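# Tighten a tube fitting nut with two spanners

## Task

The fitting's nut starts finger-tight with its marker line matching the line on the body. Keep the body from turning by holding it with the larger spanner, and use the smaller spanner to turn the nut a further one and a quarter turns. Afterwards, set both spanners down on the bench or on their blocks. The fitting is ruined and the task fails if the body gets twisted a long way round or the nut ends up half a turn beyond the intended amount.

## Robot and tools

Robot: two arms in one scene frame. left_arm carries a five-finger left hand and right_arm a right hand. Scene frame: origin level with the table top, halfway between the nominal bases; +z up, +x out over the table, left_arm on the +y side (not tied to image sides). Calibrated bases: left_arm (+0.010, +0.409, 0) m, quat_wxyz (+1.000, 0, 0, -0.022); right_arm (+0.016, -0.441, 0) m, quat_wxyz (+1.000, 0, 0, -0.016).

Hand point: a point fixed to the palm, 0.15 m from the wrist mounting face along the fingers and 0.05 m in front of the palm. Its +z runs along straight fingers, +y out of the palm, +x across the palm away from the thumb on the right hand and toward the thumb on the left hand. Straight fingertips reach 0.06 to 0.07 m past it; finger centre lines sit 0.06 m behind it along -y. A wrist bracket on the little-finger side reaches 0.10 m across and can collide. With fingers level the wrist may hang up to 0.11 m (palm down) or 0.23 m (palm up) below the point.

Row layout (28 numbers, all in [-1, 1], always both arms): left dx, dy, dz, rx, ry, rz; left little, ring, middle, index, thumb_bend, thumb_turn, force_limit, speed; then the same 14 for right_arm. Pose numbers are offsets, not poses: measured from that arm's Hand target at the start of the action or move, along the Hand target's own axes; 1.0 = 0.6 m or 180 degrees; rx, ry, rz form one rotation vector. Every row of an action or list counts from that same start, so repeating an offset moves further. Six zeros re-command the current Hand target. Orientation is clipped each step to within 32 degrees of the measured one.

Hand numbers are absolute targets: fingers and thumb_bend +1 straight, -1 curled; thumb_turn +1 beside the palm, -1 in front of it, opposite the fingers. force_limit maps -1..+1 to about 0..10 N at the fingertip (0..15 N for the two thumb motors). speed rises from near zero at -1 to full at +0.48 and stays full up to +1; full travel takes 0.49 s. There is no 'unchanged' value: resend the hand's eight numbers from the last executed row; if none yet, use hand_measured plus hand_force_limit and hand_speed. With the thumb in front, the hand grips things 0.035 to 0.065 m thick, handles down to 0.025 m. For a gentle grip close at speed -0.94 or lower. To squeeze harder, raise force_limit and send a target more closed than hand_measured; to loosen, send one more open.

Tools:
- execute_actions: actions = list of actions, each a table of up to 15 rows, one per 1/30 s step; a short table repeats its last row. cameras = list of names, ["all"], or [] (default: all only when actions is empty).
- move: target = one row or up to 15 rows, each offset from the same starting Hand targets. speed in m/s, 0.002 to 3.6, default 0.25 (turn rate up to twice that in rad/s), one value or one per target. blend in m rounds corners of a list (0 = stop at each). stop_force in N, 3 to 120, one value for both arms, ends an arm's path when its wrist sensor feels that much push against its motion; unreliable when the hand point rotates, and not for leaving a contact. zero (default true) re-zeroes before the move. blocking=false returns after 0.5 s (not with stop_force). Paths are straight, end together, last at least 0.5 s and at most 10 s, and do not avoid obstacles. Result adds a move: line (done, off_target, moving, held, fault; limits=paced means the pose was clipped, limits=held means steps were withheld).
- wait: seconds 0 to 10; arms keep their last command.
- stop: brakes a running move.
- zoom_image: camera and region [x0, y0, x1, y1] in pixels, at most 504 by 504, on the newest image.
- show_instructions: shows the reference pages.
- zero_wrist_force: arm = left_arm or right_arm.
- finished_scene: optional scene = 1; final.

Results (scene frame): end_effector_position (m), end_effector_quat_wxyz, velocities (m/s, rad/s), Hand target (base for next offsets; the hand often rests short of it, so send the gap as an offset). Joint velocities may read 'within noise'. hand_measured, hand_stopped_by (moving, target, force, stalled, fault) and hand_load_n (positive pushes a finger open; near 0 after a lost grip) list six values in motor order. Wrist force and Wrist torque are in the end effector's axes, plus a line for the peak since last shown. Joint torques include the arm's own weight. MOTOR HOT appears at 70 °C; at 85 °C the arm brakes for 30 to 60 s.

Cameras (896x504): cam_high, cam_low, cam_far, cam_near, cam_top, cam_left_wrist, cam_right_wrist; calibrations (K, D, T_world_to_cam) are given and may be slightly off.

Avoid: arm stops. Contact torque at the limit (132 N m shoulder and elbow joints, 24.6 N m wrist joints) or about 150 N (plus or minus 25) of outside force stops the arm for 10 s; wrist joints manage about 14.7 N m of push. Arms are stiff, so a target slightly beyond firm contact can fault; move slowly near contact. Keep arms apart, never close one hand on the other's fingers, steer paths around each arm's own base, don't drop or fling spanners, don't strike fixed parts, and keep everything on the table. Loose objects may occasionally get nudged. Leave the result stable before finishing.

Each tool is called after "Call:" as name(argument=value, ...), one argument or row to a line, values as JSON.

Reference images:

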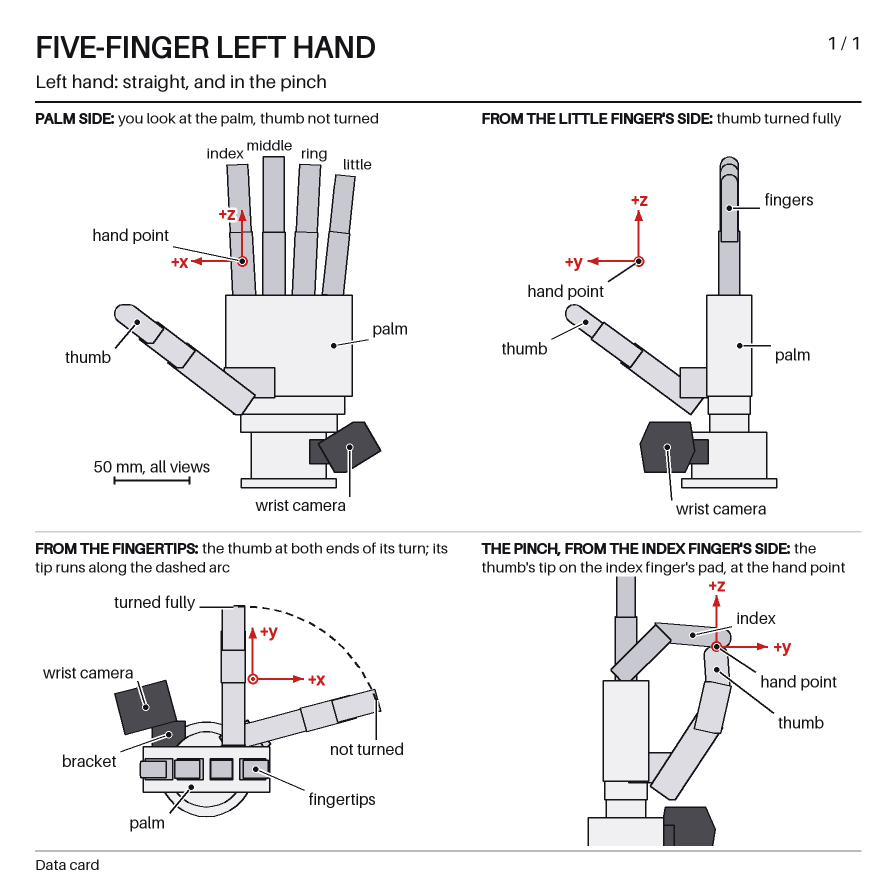

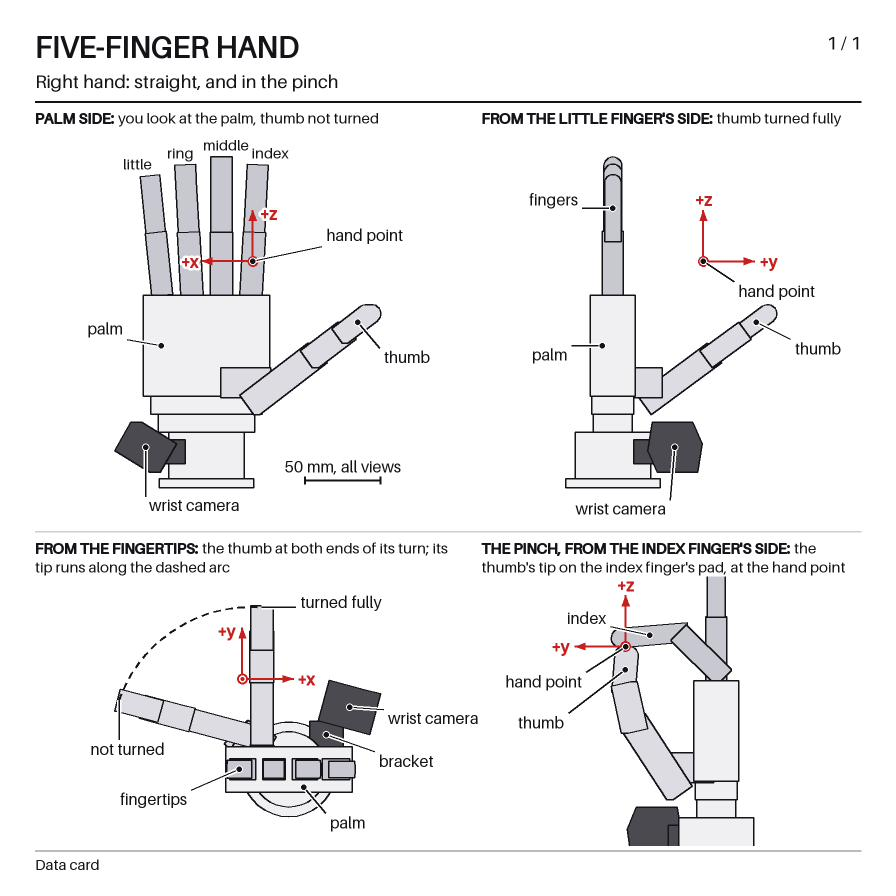

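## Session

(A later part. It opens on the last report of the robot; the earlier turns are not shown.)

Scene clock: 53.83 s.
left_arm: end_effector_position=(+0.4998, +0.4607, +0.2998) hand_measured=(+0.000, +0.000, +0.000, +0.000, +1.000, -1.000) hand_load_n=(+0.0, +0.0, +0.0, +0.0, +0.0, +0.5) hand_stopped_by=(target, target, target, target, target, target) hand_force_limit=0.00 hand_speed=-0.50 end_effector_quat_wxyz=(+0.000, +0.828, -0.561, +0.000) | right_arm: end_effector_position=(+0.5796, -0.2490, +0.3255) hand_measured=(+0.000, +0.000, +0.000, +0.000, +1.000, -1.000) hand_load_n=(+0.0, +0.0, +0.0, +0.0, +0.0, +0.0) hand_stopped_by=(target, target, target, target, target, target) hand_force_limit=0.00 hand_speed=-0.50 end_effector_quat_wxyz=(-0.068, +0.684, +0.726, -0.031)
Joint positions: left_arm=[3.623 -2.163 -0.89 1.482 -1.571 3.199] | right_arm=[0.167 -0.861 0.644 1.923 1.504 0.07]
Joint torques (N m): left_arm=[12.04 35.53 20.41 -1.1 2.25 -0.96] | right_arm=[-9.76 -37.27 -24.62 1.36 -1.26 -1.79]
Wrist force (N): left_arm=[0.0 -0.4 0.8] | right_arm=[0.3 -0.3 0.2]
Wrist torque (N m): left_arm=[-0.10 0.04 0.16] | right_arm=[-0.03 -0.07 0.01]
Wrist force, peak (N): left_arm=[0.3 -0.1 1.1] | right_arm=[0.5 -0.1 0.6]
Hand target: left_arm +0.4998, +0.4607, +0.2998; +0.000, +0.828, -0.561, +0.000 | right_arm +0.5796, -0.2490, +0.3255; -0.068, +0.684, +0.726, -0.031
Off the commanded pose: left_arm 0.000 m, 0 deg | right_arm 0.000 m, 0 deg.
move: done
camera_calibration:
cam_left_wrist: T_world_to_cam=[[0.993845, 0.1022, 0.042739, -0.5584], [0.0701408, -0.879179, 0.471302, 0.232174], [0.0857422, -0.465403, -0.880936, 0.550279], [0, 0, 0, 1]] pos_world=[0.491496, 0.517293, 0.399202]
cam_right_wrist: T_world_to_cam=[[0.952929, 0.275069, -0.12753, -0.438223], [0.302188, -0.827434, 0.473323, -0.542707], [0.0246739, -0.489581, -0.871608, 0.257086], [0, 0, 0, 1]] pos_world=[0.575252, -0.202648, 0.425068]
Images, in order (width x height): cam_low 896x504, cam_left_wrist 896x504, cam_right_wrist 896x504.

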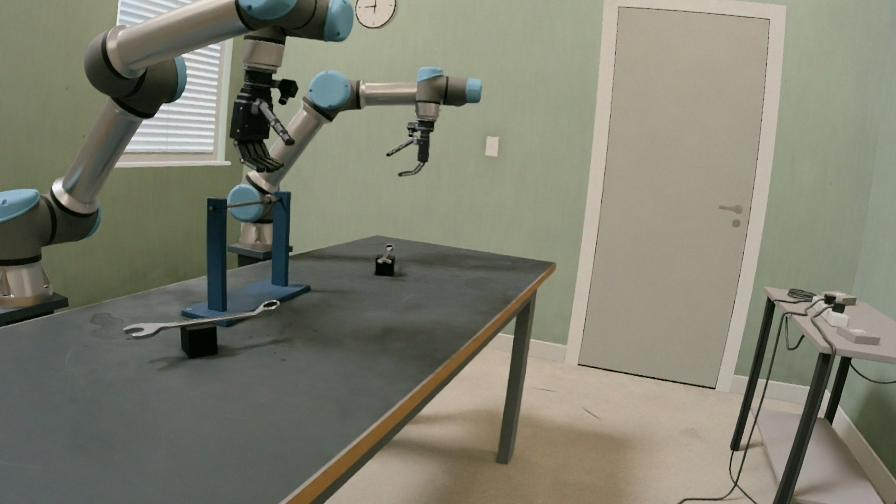

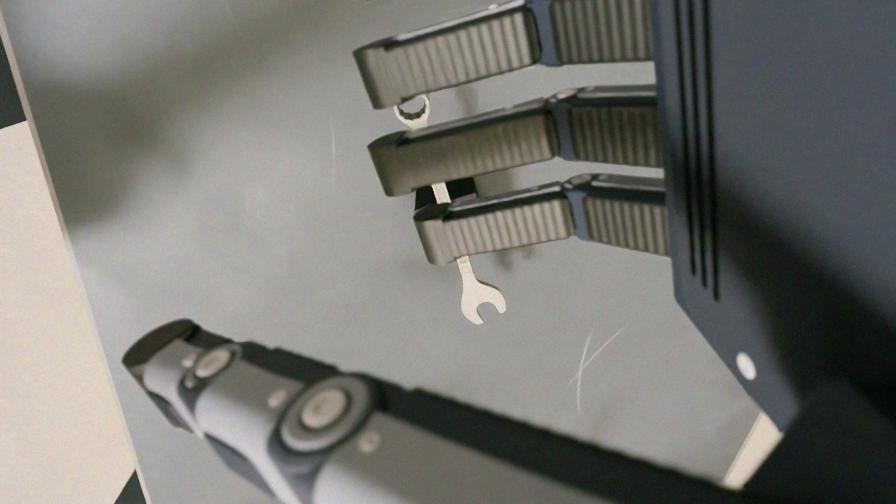

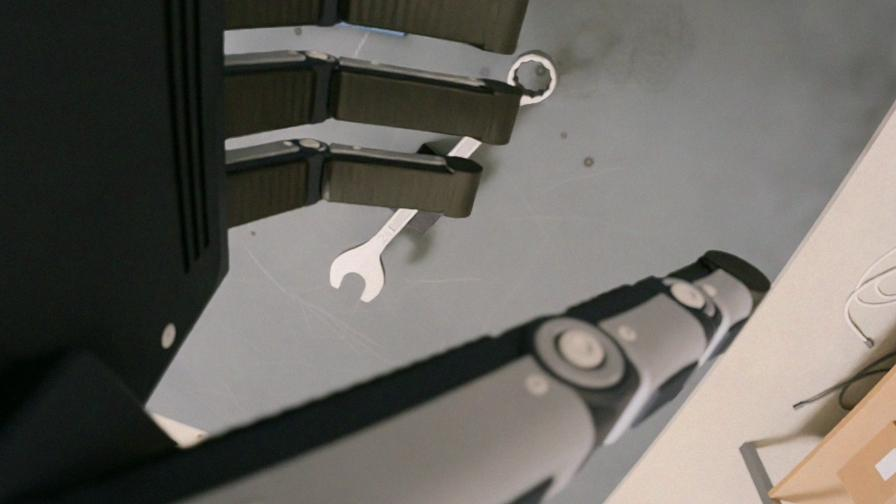

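Call:
move(
  target=[0,0,0,0,0,0,0,0,0,0,1,-1,0,-0.5,-0.0737,0.0992,0.1937,0.0106,-0.0648,-0.8538,0,0,0,0,1,-1,0,-0.5],
  speed=0.25,
  cameras=["cam_high","cam_low","cam_right_wrist"],
)

Scene clock: 63.30 s.
left_arm: end_effector_position=(+0.4998, +0.4607, +0.2998) hand_measured=(+0.000, +0.000, +0.000, +0.000, +1.000, -1.000) hand_load_n=(+0.0, +0.0, +0.0, +0.0, +0.0, +0.0) hand_stopped_by=(target, target, target, target, target, target) hand_force_limit=0.00 hand_speed=-0.50 end_effector_quat_wxyz=(+0.000, +0.828, -0.561, +0.000) | right_arm: end_effector_position=(+0.6245, -0.2837, +0.1998) hand_measured=(+0.000, +0.000, +0.000, +0.000, +1.000, -1.000) hand_load_n=(+0.0, +0.0, +0.0, +0.0, -0.5, +0.0) hand_stopped_by=(target, target, target, target, target, target) hand_force_limit=0.00 hand_speed=-0.50 end_effector_quat_wxyz=(+0.000, -0.555, +0.832, +0.000)
Joint positions: left_arm=[3.623 -2.163 -0.89 1.482 -1.571 3.199] | right_arm=[-0.01 -0.561 0.403 1.729 1.571 -2.79]
Joint torques (N m): left_arm=[3.95 37.41 11.28 -0.18 2.28 0.17] | right_arm=[12.03 -45.79 -29.62 3.73 -1.82 -1.88]
Wrist force (N): left_arm=[0.3 -0.4 0.8] | right_arm=[-0.4 0.3 0.2]
Wrist torque (N m): left_arm=[-0.09 0.00 0.17] | right_arm=[0.05 0.06 -0.01]
Wrist force, peak (N): left_arm=[0.0 -0.4 1.1] | right_arm=[0.2 0.1 0.7]
Hand target: left_arm +0.4998, +0.4607, +0.2998; +0.000, +0.828, -0.561, +0.000 | right_arm +0.6245, -0.2837, +0.1998; +0.000, -0.555, +0.832, +0.000
Off the commanded pose: left_arm 0.000 m, 0 deg | right_arm 0.000 m, 0 deg.
move: done
camera_calibration:
cam_right_wrist: T_world_to_cam=[[-0.984291, 0.176499, -0.00435581, 0.669719], [0.145043, 0.82244, 0.55005, 0.0253719], [0.100666, 0.540777, -0.835121, 0.367064], [0, 0, 0, 1]] pos_world=[0.618567, -0.337572, 0.295504]
Images, in order (width x height): cam_high 896x504, cam_low 896x504, cam_right_wrist 896x504.

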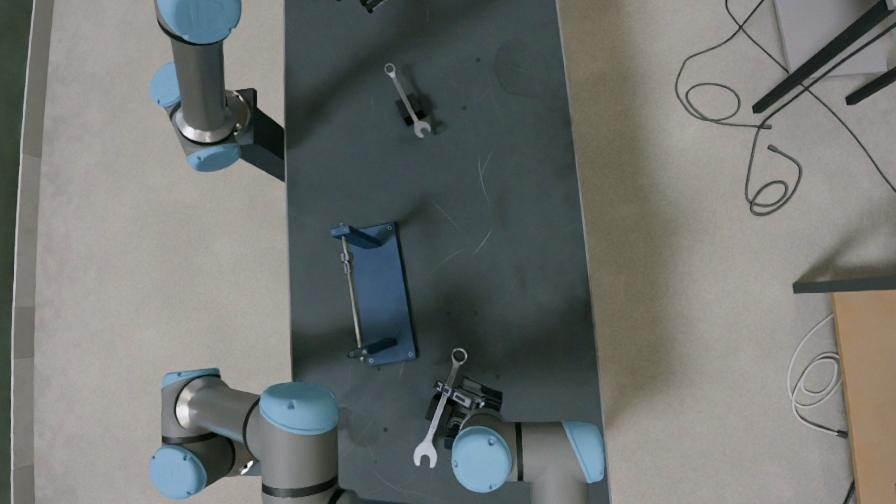

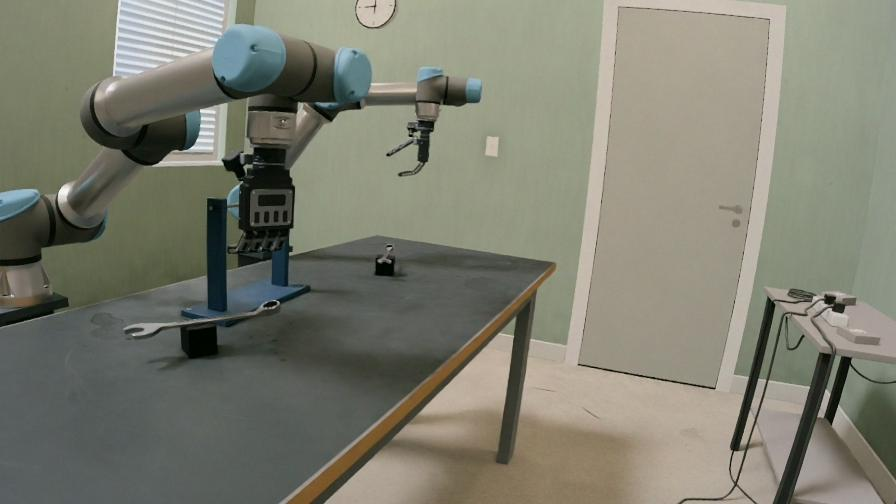

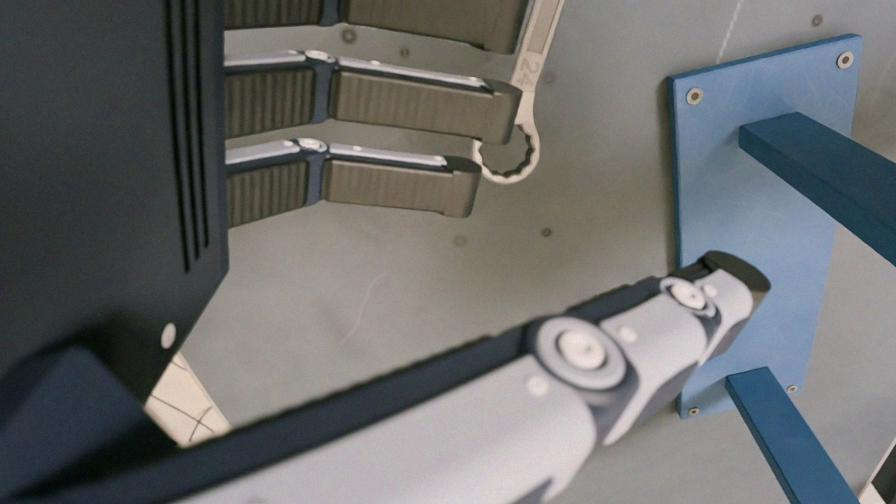

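Call:
move(
  target=[0,0,0,0,0,0,0,0,0,0,1,-1,0,-0.5,-0.0133,0,0.1667,0,0,0,0,0,0,0,1,-1,0,-0.5],
  speed=0.15,
  cameras=["cam_low","cam_right_wrist"],
)

Call:
zoom_image(
  camera="cam_low",
  region=[110, 220, 330, 370],
)

Scene clock: 65.87 s.
left_arm: end_effector_position=(+0.4998, +0.4607, +0.2998) hand_measured=(+0.000, +0.000, +0.000, +0.000, +1.000, -1.000) hand_load_n=(+0.0, +0.0, +0.0, +0.0, +0.0, +0.0) hand_stopped_by=(target, target, target, target, target, target) hand_force_limit=0.00 hand_speed=-0.50 end_effector_quat_wxyz=(+0.000, +0.828, -0.561, +0.000) | right_arm: end_effector_position=(+0.6275, -0.2764, +0.0999) hand_measured=(+0.000, +0.000, +0.000, +0.000, +1.000, -1.000) hand_load_n=(+0.0, -0.5, +0.5, +0.0, +0.0, +0.0) hand_stopped_by=(target, target, target, target, target, target) hand_force_limit=0.00 hand_speed=-0.50 end_effector_quat_wxyz=(+0.000, -0.555, +0.832, +0.000)
Joint positions: left_arm=[3.623 -2.163 -0.89 1.482 -1.571 3.199] | right_arm=[0.002 -0.556 0.649 1.478 1.571 -2.779]
Joint torques (N m): left_arm=[0.5 38.46 11.67 -0.14 2.27 -0.01] | right_arm=[12.65 -45.57 -5.94 1.28 -1.83 2.13]
Wrist force (N): left_arm=[0.2 -0.3 0.8] | right_arm=[-0.1 0.5 0.3]
Wrist torque (N m): left_arm=[-0.07 0.02 0.16] | right_arm=[0.08 0.00 -0.09]
Wrist force, peak (N): left_arm=[0.1 -0.4 1.1] | right_arm=[-0.2 0.2 1.1]
Hand target: left_arm +0.4998, +0.4607, +0.2998; +0.000, +0.828, -0.561, +0.000 | right_arm +0.6275, -0.2764, +0.0998; +0.000, -0.555, +0.832, +0.000
Off the commanded pose: left_arm 0.000 m, 0 deg | right_arm 0.000 m, 0 deg.
move: done
camera_calibration:
cam_right_wrist: T_world_to_cam=[[-0.984315, 0.176365, -0.0043273, 0.670895], [0.144948, 0.822465, 0.550037, 0.0739255], [0.100566, 0.540783, -0.835129, 0.279313], [0, 0, 0, 1]] pos_world=[0.621567, -0.330171, 0.195504]
Images, in order (width x height): cam_low 896x504, cam_right_wrist 896x504.

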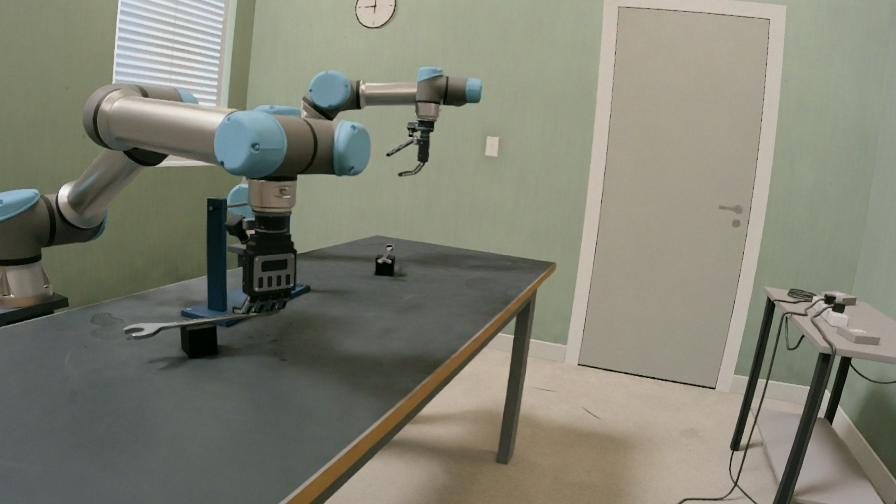

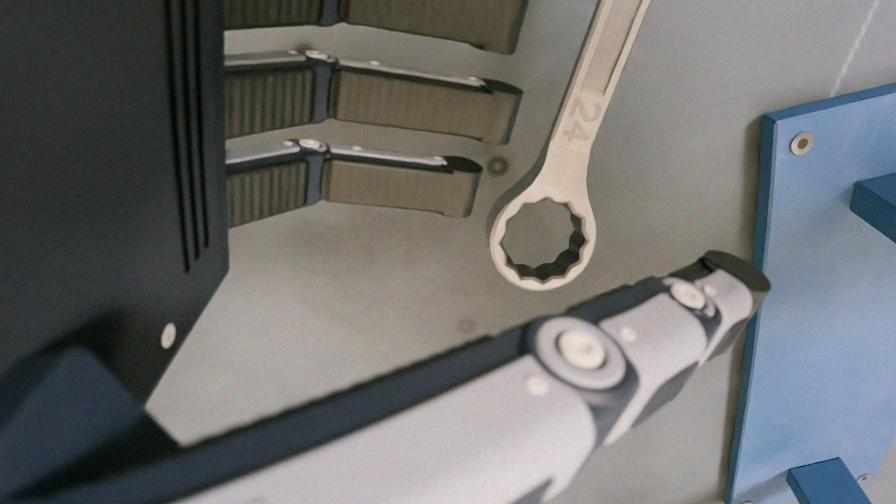

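Scaled by 2.291 from the camera's 896x504 image, which has a finer 1280x720 frame.

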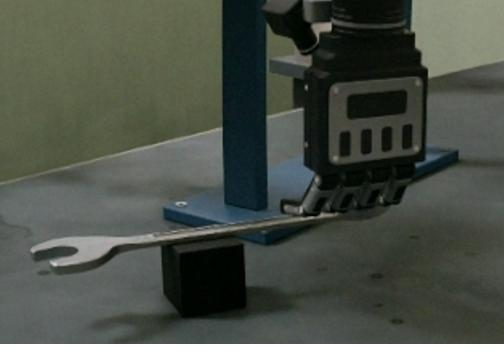

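Call:
move(
  target=[0,0,0,0,0,0,0,0,0,0,1,-1,0,-0.5,0,0,0.0897,0,0,0,0,0,0,0,1,-1,0,-0.5],
  speed=0.1,
  cameras=["cam_low","cam_right_wrist"],
)

Call:
zoom_image(
  camera="cam_low",
  region=[110, 220, 330, 370],
)

Call:
zoom_image(
  camera="cam_right_wrist",
  region=[220, 0, 720, 504],
)

Scene clock: 68.90 s.
left_arm: end_effector_position=(+0.4998, +0.4607, +0.2998) hand_measured=(+0.000, +0.000, +0.000, +0.000, +1.000, -1.000) hand_load_n=(+0.0, +0.0, +0.0, +0.0, +0.0, +0.5) hand_stopped_by=(target, target, target, target, target, target) hand_force_limit=0.00 hand_speed=-0.50 end_effector_quat_wxyz=(+0.000, +0.828, -0.561, +0.000) | right_arm: end_effector_position=(+0.6275, -0.2764, +0.0461) hand_measured=(+0.000, +0.000, +0.000, +0.000, +1.000, -1.000) hand_load_n=(+0.0, +0.0, +0.0, +0.0, +0.0, +0.0) hand_stopped_by=(target, target, target, target, target, target) hand_force_limit=0.00 hand_speed=-0.50 end_effector_quat_wxyz=(+0.000, -0.555, +0.832, +0.000)
Joint positions: left_arm=[3.623 -2.163 -0.89 1.482 -1.571 3.199] | right_arm=[0.002 -0.526 0.731 1.367 1.571 -2.779]
Joint torques (N m): left_arm=[-1.48 37.55 10.81 -0.12 2 0.05] | right_arm=[3.48 -46.38 -5.58 1.13 -1.54 -1.15]
Wrist force (N): left_arm=[0.1 -0.4 0.7] | right_arm=[0.1 0.4 0.2]
Wrist torque (N m): left_arm=[-0.09 0.02 0.16] | right_arm=[0.08 -0.01 -0.07]
Wrist force, peak (N): left_arm=[0.2 -0.4 1.1] | right_arm=[-0.2 0.5 -0.7]
Hand target: left_arm +0.4998, +0.4607, +0.2998; +0.000, +0.828, -0.561, +0.000 | right_arm +0.6275, -0.2764, +0.0460; +0.000, -0.555, +0.832, +0.000
Off the commanded pose: left_arm 0.000 m, 0 deg | right_arm 0.000 m, 0 deg.
move: done
camera_calibration:
cam_right_wrist: T_world_to_cam=[[-0.984328, 0.176297, -0.00425498, 0.670637], [0.144931, 0.822477, 0.550025, 0.103533], [0.100467, 0.540788, -0.835138, 0.234448], [0, 0, 0, 1]] pos_world=[0.621567, -0.330171, 0.141704]
Images, in order (width x height): cam_low 896x504, cam_right_wrist 896x504.

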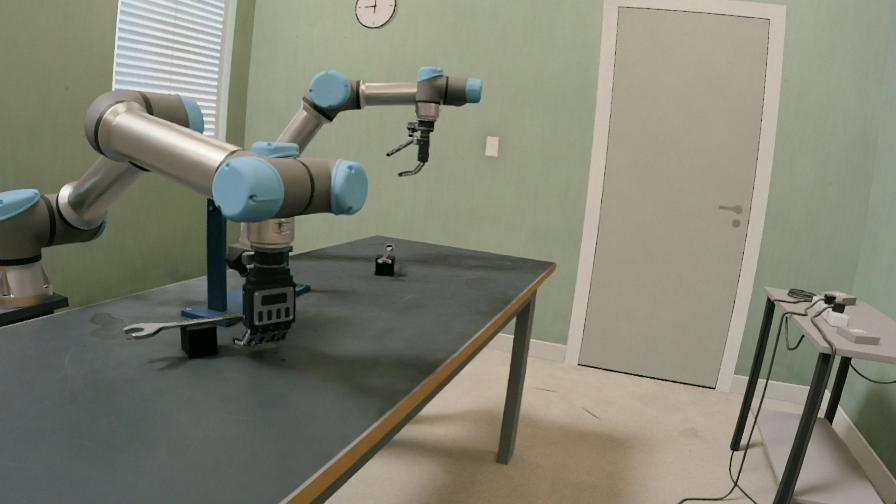

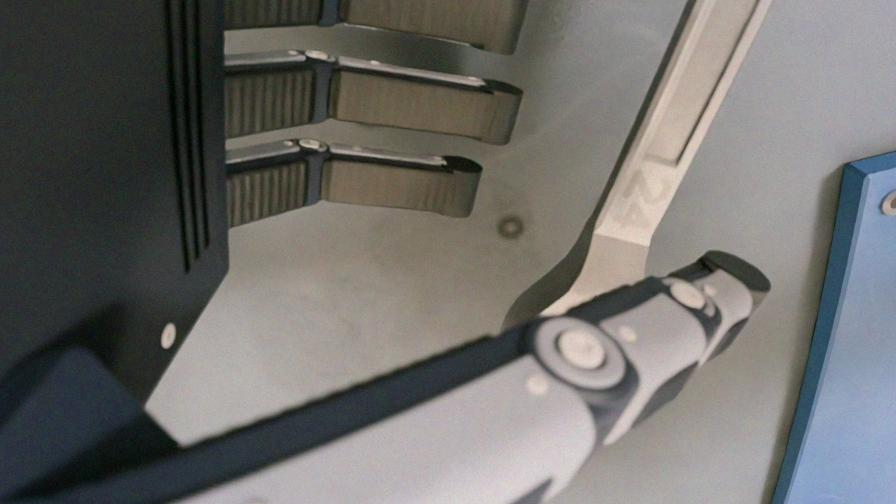

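Scaled by 2.291 from the camera's 896x504 image, which has a finer 1280x720 frame.

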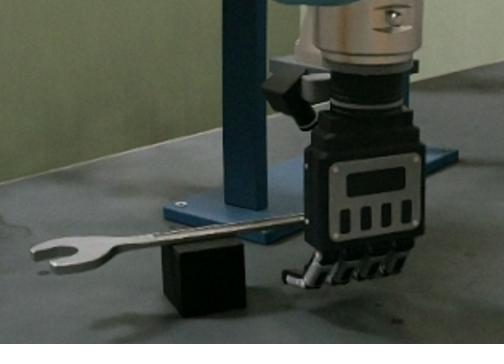

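Scaled by 1.000.

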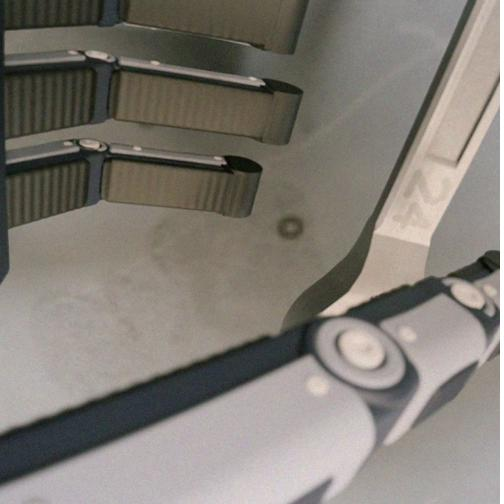

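Call:
move(
  target=[
    [0,0,0,0,0,0,0,0,0,0,1,-1,0,-0.5,0,0,-0.0067,0,0,0,0,0,0,0,1,-1,0,-0.5],
    [0,0,0,0,0,0,0,0,0,0,1,-1,0,-0.5,0,0.05,-0.0067,0,0,0,0,0,0,0,1,-1,0,-0.5],
  ],
  speed=0.05,
  stop_force=4,
  cameras=["cam_low","cam_right_wrist"],
)

Call:
zoom_image(
  camera="cam_low",
  region=[110, 220, 330, 370],
)

Call:
zoom_image(
  camera="cam_right_wrist",
  region=[220, 0, 720, 504],
)

Scene clock: 72.07 s.
left_arm: end_effector_position=(+0.4998, +0.4607, +0.2998) hand_measured=(+0.000, +0.000, +0.000, +0.000, +1.000, -1.000) hand_load_n=(+0.0, +0.0, +0.0, +0.0, +0.0, +0.0) hand_stopped_by=(target, target, target, target, target, target) hand_force_limit=0.00 hand_speed=-0.50 end_effector_quat_wxyz=(+0.000, +0.828, -0.561, +0.000) | right_arm: end_effector_position=(+0.5998, -0.2649, +0.0500) hand_measured=(+0.000, +0.000, +0.000, +0.000, +1.000, -1.000) hand_load_n=(+0.5, +0.0, +0.0, +0.0, +0.0, +0.0) hand_stopped_by=(target, target, target, target, target, target) hand_force_limit=0.00 hand_speed=-0.50 end_effector_quat_wxyz=(+0.000, -0.555, +0.832, +0.000)
Joint positions: left_arm=[3.623 -2.163 -0.89 1.482 -1.571 3.199] | right_arm=[0.019 -0.61 0.884 1.298 1.571 -2.762]
Joint torques (N m): left_arm=[-5 39.08 10.27 -0.22 2.2 0] | right_arm=[12.47 -59.86 -6.22 1.12 -1.82 2.15]
Wrist force (N): left_arm=[0.2 -0.2 0.8] | right_arm=[0.0 0.1 -0.2]
Wrist torque (N m): left_arm=[-0.06 0.01 0.16] | right_arm=[0.06 0.00 -0.08]
Wrist force, peak (N): left_arm=[0.1 -0.3 1.1] | right_arm=[-0.2 0.2 0.9]
Hand target: left_arm +0.4998, +0.4607, +0.2998; +0.000, +0.828, -0.561, +0.000 | right_arm +0.5998, -0.2649, +0.0500; +0.000, -0.555, +0.832, +0.000
Off the commanded pose: left_arm 0.000 m, 0 deg | right_arm 0.000 m, 0 deg.
move: done
camera_calibration:
cam_right_wrist: T_world_to_cam=[[-0.984315, 0.176365, -0.0043273, 0.641385], [0.144948, 0.822465, 0.550037, 0.095874], [0.100566, 0.540783, -0.835129, 0.234291], [0, 0, 0, 1]] pos_world=[0.593867, -0.318671, 0.145704]
Images, in order (width x height): cam_low 896x504, cam_right_wrist 896x504.

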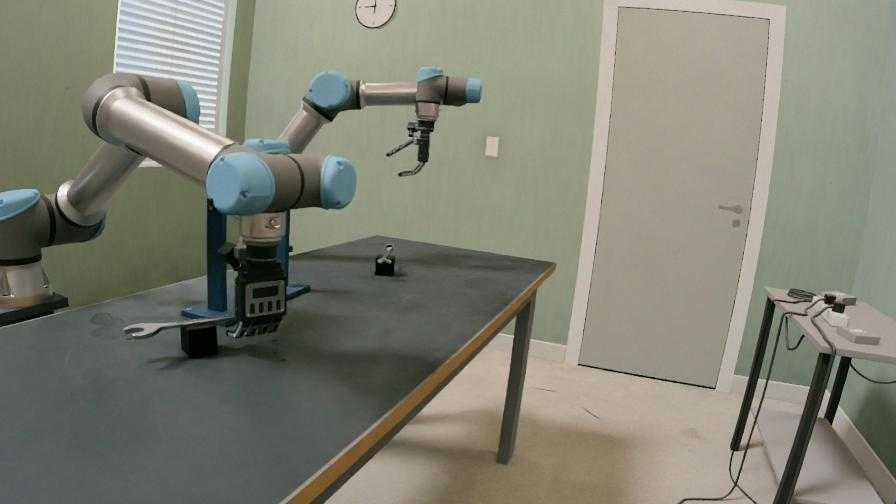

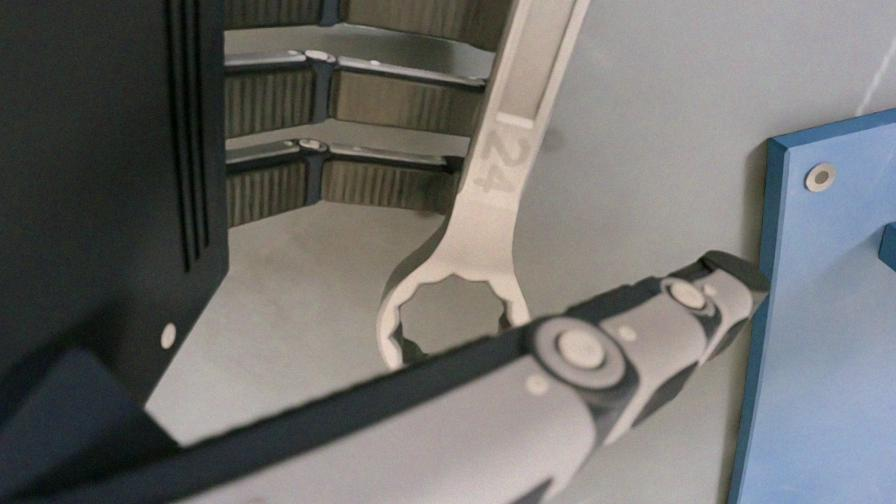

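Scaled by 2.291 from the camera's 896x504 image, which has a finer 1280x720 frame.

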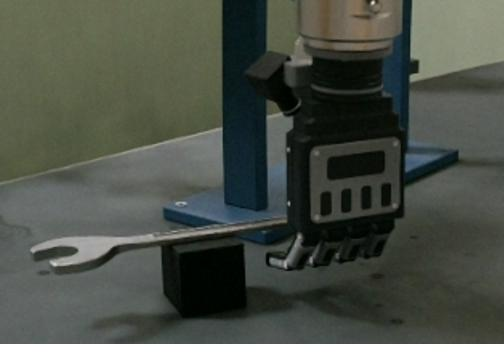

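Scaled by 1.000.

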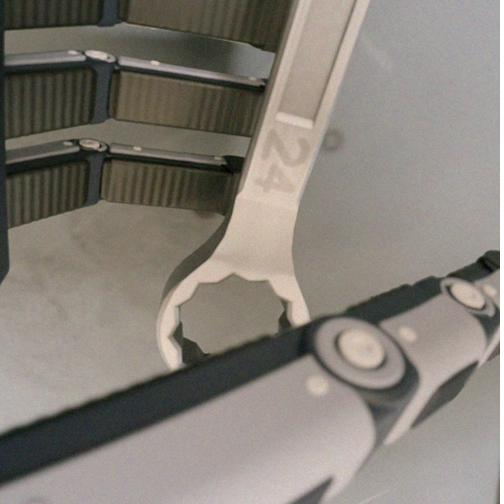

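Call:
move(
  target=[0,0,0,0,0,0,0,0,0,0,1,-1,0,-0.5,0.005,0.04,0,0,0,0,0,0,0,0,1,-1,0,-0.5],
  speed=0.04,
  stop_force=4,
  cameras=["cam_low","cam_right_wrist"],
)

Call:
zoom_image(
  camera="cam_right_wrist",
  region=[220, 0, 720, 504],
)

Scene clock: 74.27 s.
left_arm: end_effector_position=(+0.4998, +0.4607, +0.2998) hand_measured=(+0.000, +0.000, +0.000, +0.000, +1.000, -1.000) hand_load_n=(+0.0, +0.0, +0.5, +0.0, +0.0, +0.0) hand_stopped_by=(target, target, target, target, target, target) hand_force_limit=0.00 hand_speed=-0.50 end_effector_quat_wxyz=(+0.000, +0.828, -0.561, +0.000) | right_arm: end_effector_position=(+0.5764, -0.2585, +0.0500) hand_measured=(+0.000, +0.000, +0.000, +0.000, +1.000, -1.000) hand_load_n=(+0.0, +0.5, +0.0, +0.0, +0.0, +0.0) hand_stopped_by=(target, target, target, target, target, target) hand_force_limit=0.00 hand_speed=-0.50 end_effector_quat_wxyz=(+0.000, -0.555, +0.832, +0.000)
Joint positions: left_arm=[3.623 -2.163 -0.89 1.482 -1.571 3.199] | right_arm=[0.029 -0.672 1.001 1.242 1.571 -2.752]
Joint torques (N m): left_arm=[-7.21 39.62 10.79 -0.25 2.06 0.1] | right_arm=[12.17 -57.83 -5.4 1.19 -1.83 2.13]
Wrist force (N): left_arm=[0.2 -0.2 1.0] | right_arm=[-0.1 0.4 0.0]
Wrist torque (N m): left_arm=[-0.08 0.02 0.16] | right_arm=[0.12 0.00 -0.08]
Wrist force, peak (N): left_arm=[0.2 -0.4 1.1] | right_arm=[-0.1 0.8 -0.1]
Hand target: left_arm +0.4998, +0.4607, +0.2998; +0.000, +0.828, -0.561, +0.000 | right_arm +0.5764, -0.2585, +0.0500; +0.000, -0.555, +0.832, +0.000
Off the commanded pose: left_arm 0.000 m, 0 deg | right_arm 0.000 m, 0 deg.
move: done
camera_calibration:
cam_right_wrist: T_world_to_cam=[[-0.984315, 0.176365, -0.0043273, 0.617322], [0.144948, 0.822465, 0.550037, 0.0939875], [0.100566, 0.540783, -0.835129, 0.233173], [0, 0, 0, 1]] pos_world=[0.570567, -0.312271, 0.145704]
Images, in order (width x height): cam_low 896x504, cam_right_wrist 896x504.

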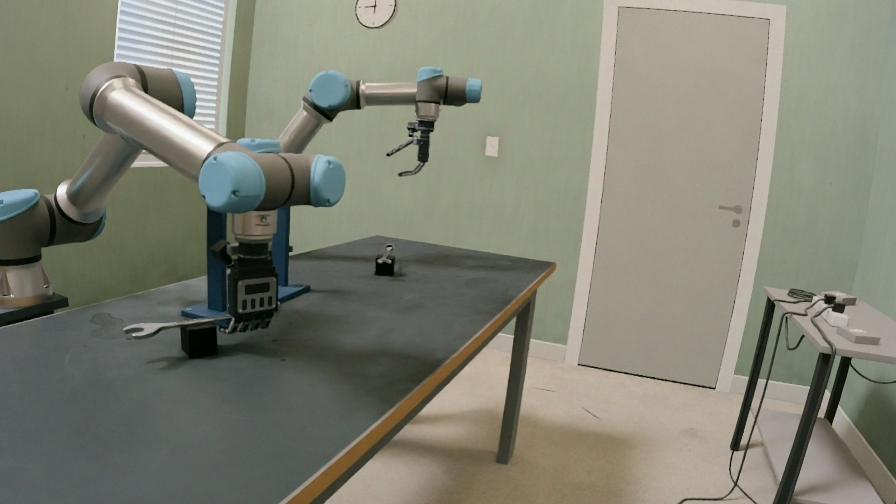

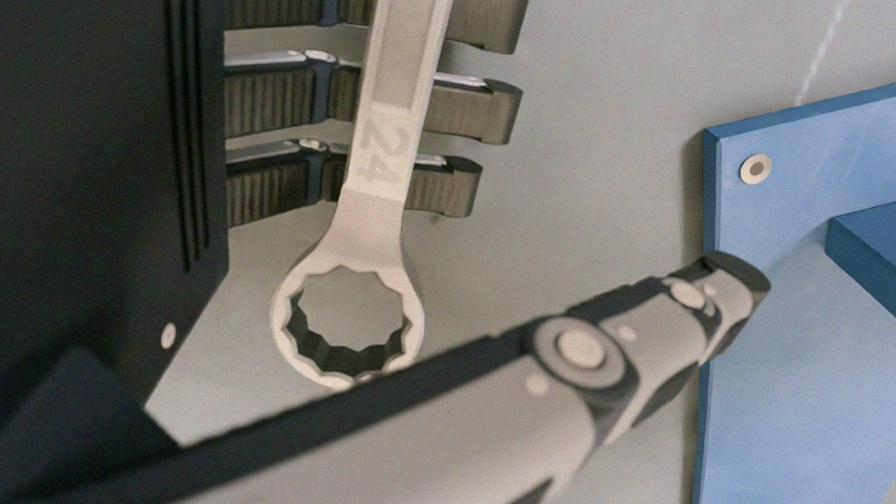

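Scaled by 1.000.

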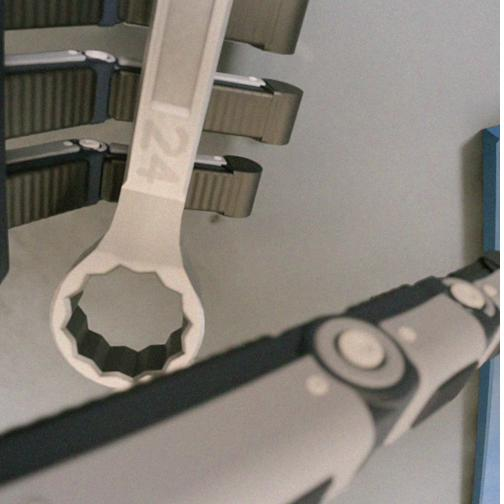

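Call:
move(
  target=[0,0,0,0,0,0,0,0,0,0,1,-1,0,-0.5,0,0,0,0,0,0,-0.15,-0.15,-0.15,-0.15,1,-1,-0.7,-0.92],
  cameras=["cam_low","cam_right_wrist"],
)

Call:
zoom_image(
  camera="cam_right_wrist",
  region=[220, 0, 720, 504],
)

Call:
zoom_image(
  camera="cam_low",
  region=[110, 250, 310, 370],
)

Scene clock: 77.00 s.
left_arm: end_effector_position=(+0.4998, +0.4607, +0.2998) hand_measured=(+0.000, +0.000, +0.000, +0.000, +1.000, -1.000) hand_load_n=(+0.0, +0.0, +0.0, +0.0, +0.0, +0.0) hand_stopped_by=(target, target, target, target, target, target) hand_force_limit=0.00 hand_speed=-0.50 end_effector_quat_wxyz=(+0.000, +0.828, -0.561, +0.000) | right_arm: end_effector_position=(+0.5764, -0.2585, +0.0500) hand_measured=(-0.150, -0.150, -0.150, -0.150, +1.000, -1.000) hand_load_n=(+0.0, +0.0, +0.0, +0.0, +0.0, +0.0) hand_stopped_by=(target, target, target, target, target, target) hand_force_limit=-0.70 hand_speed=-0.92 end_effector_quat_wxyz=(+0.000, -0.555, +0.832, +0.000)
Joint positions: left_arm=[3.623 -2.163 -0.89 1.482 -1.571 3.199] | right_arm=[0.029 -0.672 1.001 1.242 1.571 -2.752]
Joint torques (N m): left_arm=[-9.34 40.41 10.09 -0.08 2.1 0.07] | right_arm=[12.62 -57.62 -6.1 1.6 -1.56 2.07]
Wrist force (N): left_arm=[0.1 0.0 0.9] | right_arm=[0.1 0.1 0.0]
Wrist torque (N m): left_arm=[-0.04 0.03 0.15] | right_arm=[0.07 -0.02 -0.07]
Wrist force, peak (N): left_arm=[0.2 -0.4 1.1] | right_arm=[0.1 0.6 0.2]
Hand target: left_arm +0.4998, +0.4607, +0.2998; +0.000, +0.828, -0.561, +0.000 | right_arm +0.5764, -0.2585, +0.0500; +0.000, -0.555, +0.832, +0.000
Off the commanded pose: left_arm 0.000 m, 0 deg | right_arm 0.000 m, 0 deg.
move: done
camera_calibration:
cam_right_wrist: T_world_to_cam=[[-0.984315, 0.176365, -0.0043273, 0.617322], [0.144948, 0.822465, 0.550037, 0.0939875], [0.100566, 0.540783, -0.835129, 0.233173], [0, 0, 0, 1]] pos_world=[0.570567, -0.312271, 0.145704]
Images, in order (width x height): cam_low 896x504, cam_right_wrist 896x504.

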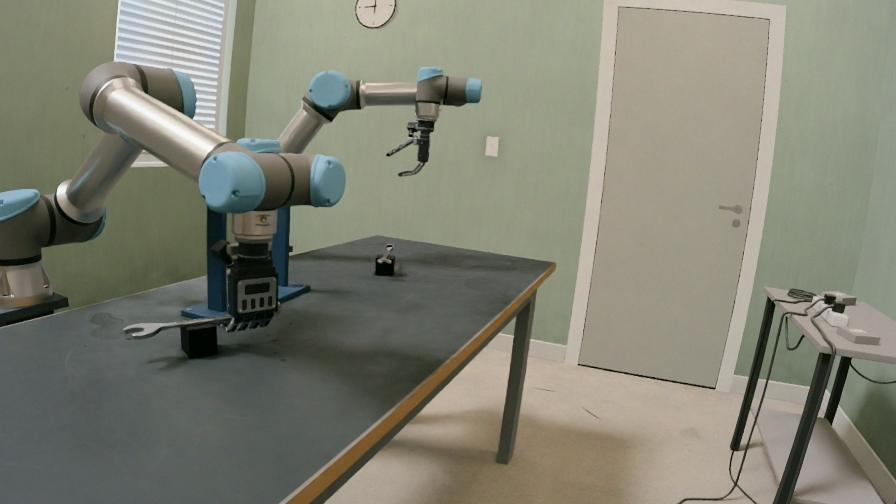

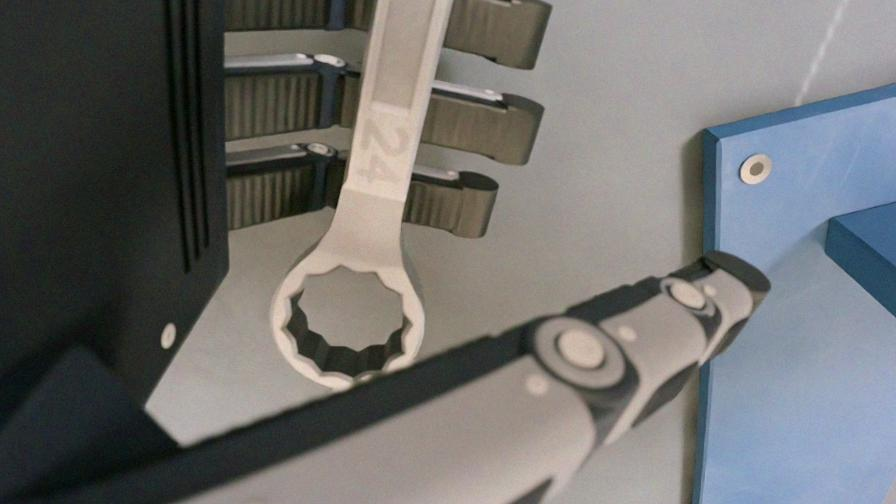

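Scaled by 1.000.

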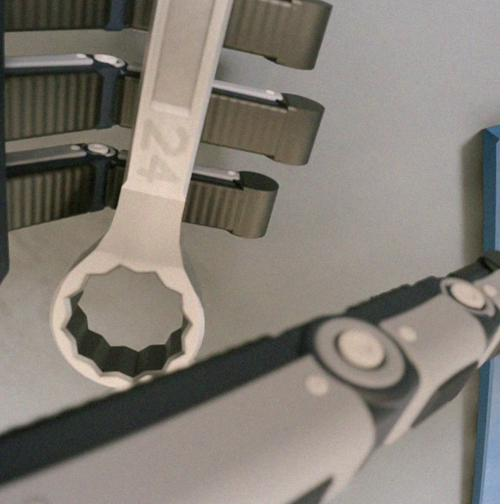

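Scaled by 2.520 from the camera's 896x504 image, which has a finer 1280x720 frame.

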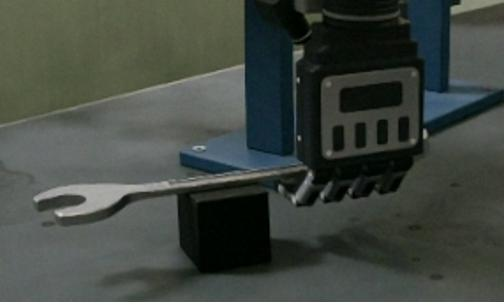

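Call:
move(
  target=[0,0,0,0,0,0,0,0,0,0,1,-1,0,-0.5,0,0,0,0,0,0,-0.24,-0.24,-0.24,-0.24,1,-1,-0.8,-0.92],
  cameras=["cam_low","cam_right_wrist"],
)

Call:
zoom_image(
  camera="cam_right_wrist",
  region=[220, 0, 720, 504],
)

Call:
zoom_image(
  camera="cam_low",
  region=[110, 250, 310, 370],
)

Scene clock: 78.00 s.
left_arm: end_effector_position=(+0.4998, +0.4607, +0.2998) hand_measured=(+0.000, +0.000, +0.000, +0.000, +1.000, -1.000) hand_load_n=(+0.0, +0.0, +0.0, +0.0, +0.0, +0.0) hand_stopped_by=(target, target, target, target, target, target) hand_force_limit=0.00 hand_speed=-0.50 end_effector_quat_wxyz=(+0.000, +0.828, -0.561, +0.000) | right_arm: end_effector_position=(+0.5764, -0.2585, +0.0500) hand_measured=(-0.240, -0.240, -0.240, -0.240, +1.000, -1.000) hand_load_n=(+0.0, +0.0, +0.0, +0.5, +0.0, +0.0) hand_stopped_by=(target, target, target, target, target, target) hand_force_limit=-0.80 hand_speed=-0.92 end_effector_quat_wxyz=(+0.000, -0.555, +0.832, +0.000)
Joint positions: left_arm=[3.623 -2.163 -0.89 1.482 -1.571 3.199] | right_arm=[0.029 -0.672 1.001 1.242 1.571 -2.752]
Joint torques (N m): left_arm=[-10.31 40.3 10.1 -0.14 2.02 0.09] | right_arm=[12.68 -57.61 -6.72 2.37 -1.38 2.05]
Wrist force (N): left_arm=[0.1 -0.3 0.8] | right_arm=[0.0 0.5 0.0]
Wrist torque (N m): left_arm=[-0.09 0.03 0.16] | right_arm=[0.14 -0.01 -0.07]
Wrist force, peak (N): left_arm=[0.1 -0.2 1.2] | right_arm=[0.3 0.5 0.0]
Hand target: left_arm +0.4998, +0.4607, +0.2998; +0.000, +0.828, -0.561, +0.000 | right_arm +0.5764, -0.2585, +0.0500; +0.000, -0.555, +0.832, +0.000
Off the commanded pose: left_arm 0.000 m, 0 deg | right_arm 0.000 m, 0 deg.
move: done
camera_calibration:
cam_right_wrist: T_world_to_cam=[[-0.984315, 0.176365, -0.0043273, 0.617322], [0.144948, 0.822465, 0.550037, 0.0939875], [0.100566, 0.540783, -0.835129, 0.233173], [0, 0, 0, 1]] pos_world=[0.570567, -0.312271, 0.145704]
Images, in order (width x height): cam_low 896x504, cam_right_wrist 896x504.

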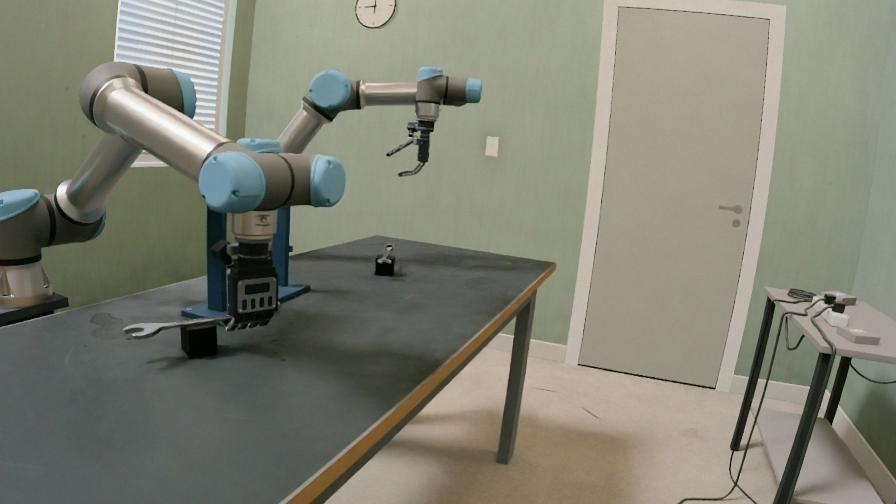

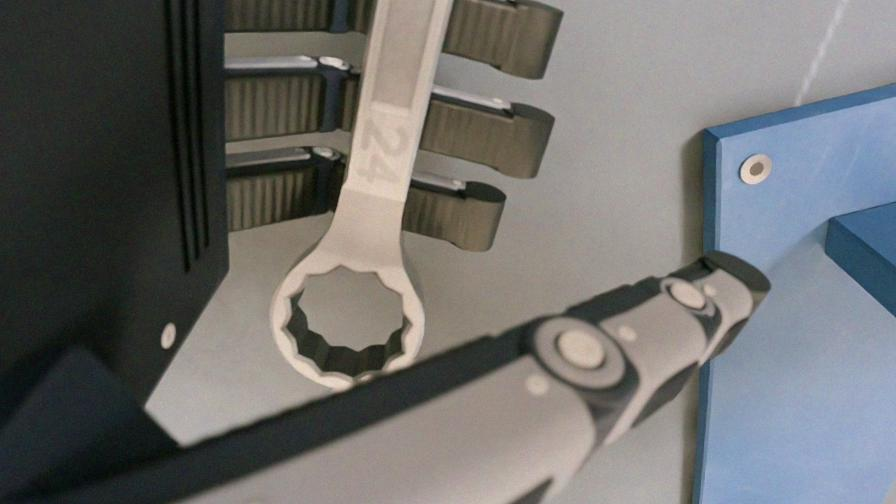

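Scaled by 1.000.

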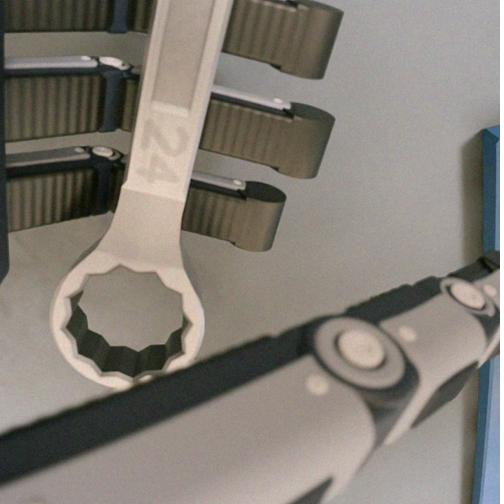

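Scaled by 2.520 from the camera's 896x504 image, which has a finer 1280x720 frame.

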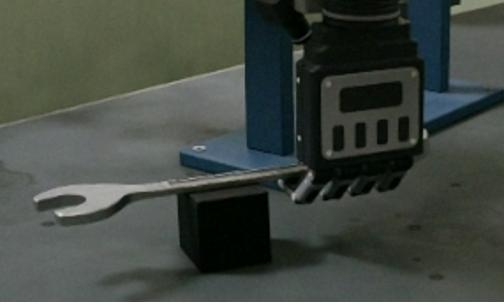

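Call:
move(
  target=[0,0,0,0,0,0,0,0,0,0,1,-1,0,-0.5,0,0,0,0,0,0,-0.31,-0.31,-0.31,-0.31,1,-1,-0.8,-0.92],
  cameras=["cam_right_wrist"],
)

Call:
zoom_image(
  camera="cam_right_wrist",
  region=[220, 0, 720, 504],
)

Scene clock: 78.83 s.
left_arm: end_effector_position=(+0.4998, +0.4607, +0.2998) hand_measured=(+0.000, +0.000, +0.000, +0.000, +1.000, -1.000) hand_load_n=(+0.0, +0.0, +0.0, +0.0, +0.0, +0.0) hand_stopped_by=(target, target, target, target, target, target) hand_force_limit=0.00 hand_speed=-0.50 end_effector_quat_wxyz=(+0.000, +0.828, -0.561, +0.000) | right_arm: end_effector_position=(+0.5764, -0.2585, +0.0500) hand_measured=(-0.310, -0.310, -0.310, -0.310, +1.000, -1.000) hand_load_n=(+0.5, +0.0, +0.0, +0.0, +0.0, +0.0) hand_stopped_by=(target, target, target, target, target, target) hand_force_limit=-0.80 hand_speed=-0.92 end_effector_quat_wxyz=(+0.000, -0.555, +0.832, +0.000)
Joint positions: left_arm=[3.623 -2.163 -0.89 1.482 -1.571 3.199] | right_arm=[0.029 -0.672 1.001 1.242 1.571 -2.752]
Joint torques (N m): left_arm=[-10.72 39.94 9.63 -0.2 2.09 -0.07] | right_arm=[12.19 -57.92 -6.32 2.92 -1.18 2.2]
Wrist force (N): left_arm=[0.1 -0.2 1.0] | right_arm=[0.2 0.2 0.6]
Wrist torque (N m): left_arm=[-0.09 0.03 0.16] | right_arm=[0.09 -0.04 -0.08]
Wrist force, peak (N): left_arm=[0.2 -0.3 1.1] | right_arm=[0.4 0.3 0.8]
Hand target: left_arm +0.4998, +0.4607, +0.2998; +0.000, +0.828, -0.561, +0.000 | right_arm +0.5764, -0.2585, +0.0500; +0.000, -0.555, +0.832, +0.000
Off the commanded pose: left_arm 0.000 m, 0 deg | right_arm 0.000 m, 0 deg.
move: done
camera_calibration:
cam_right_wrist: T_world_to_cam=[[-0.984315, 0.176365, -0.0043273, 0.617322], [0.144948, 0.822465, 0.550037, 0.0939875], [0.100566, 0.540783, -0.835129, 0.233173], [0, 0, 0, 1]] pos_world=[0.570567, -0.312271, 0.145704]
Images, in order (width x height): cam_right_wrist 896x504.

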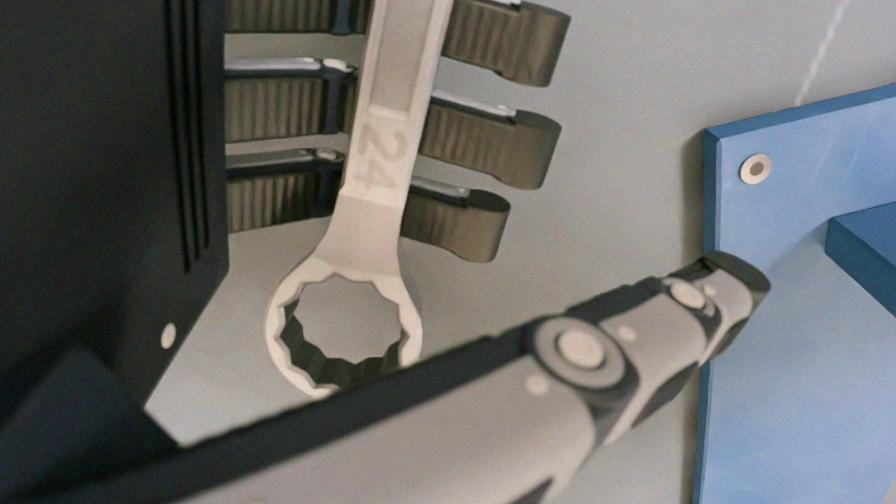

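Scaled by 1.000.

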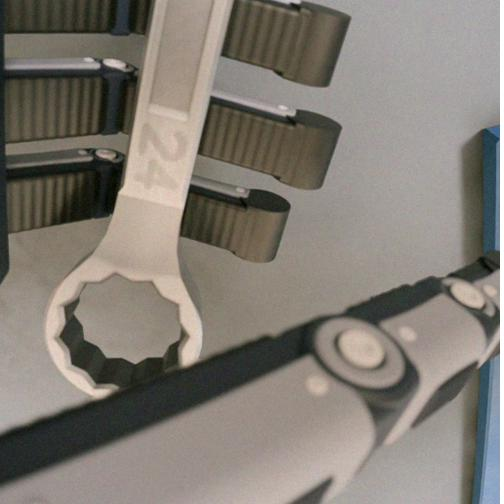

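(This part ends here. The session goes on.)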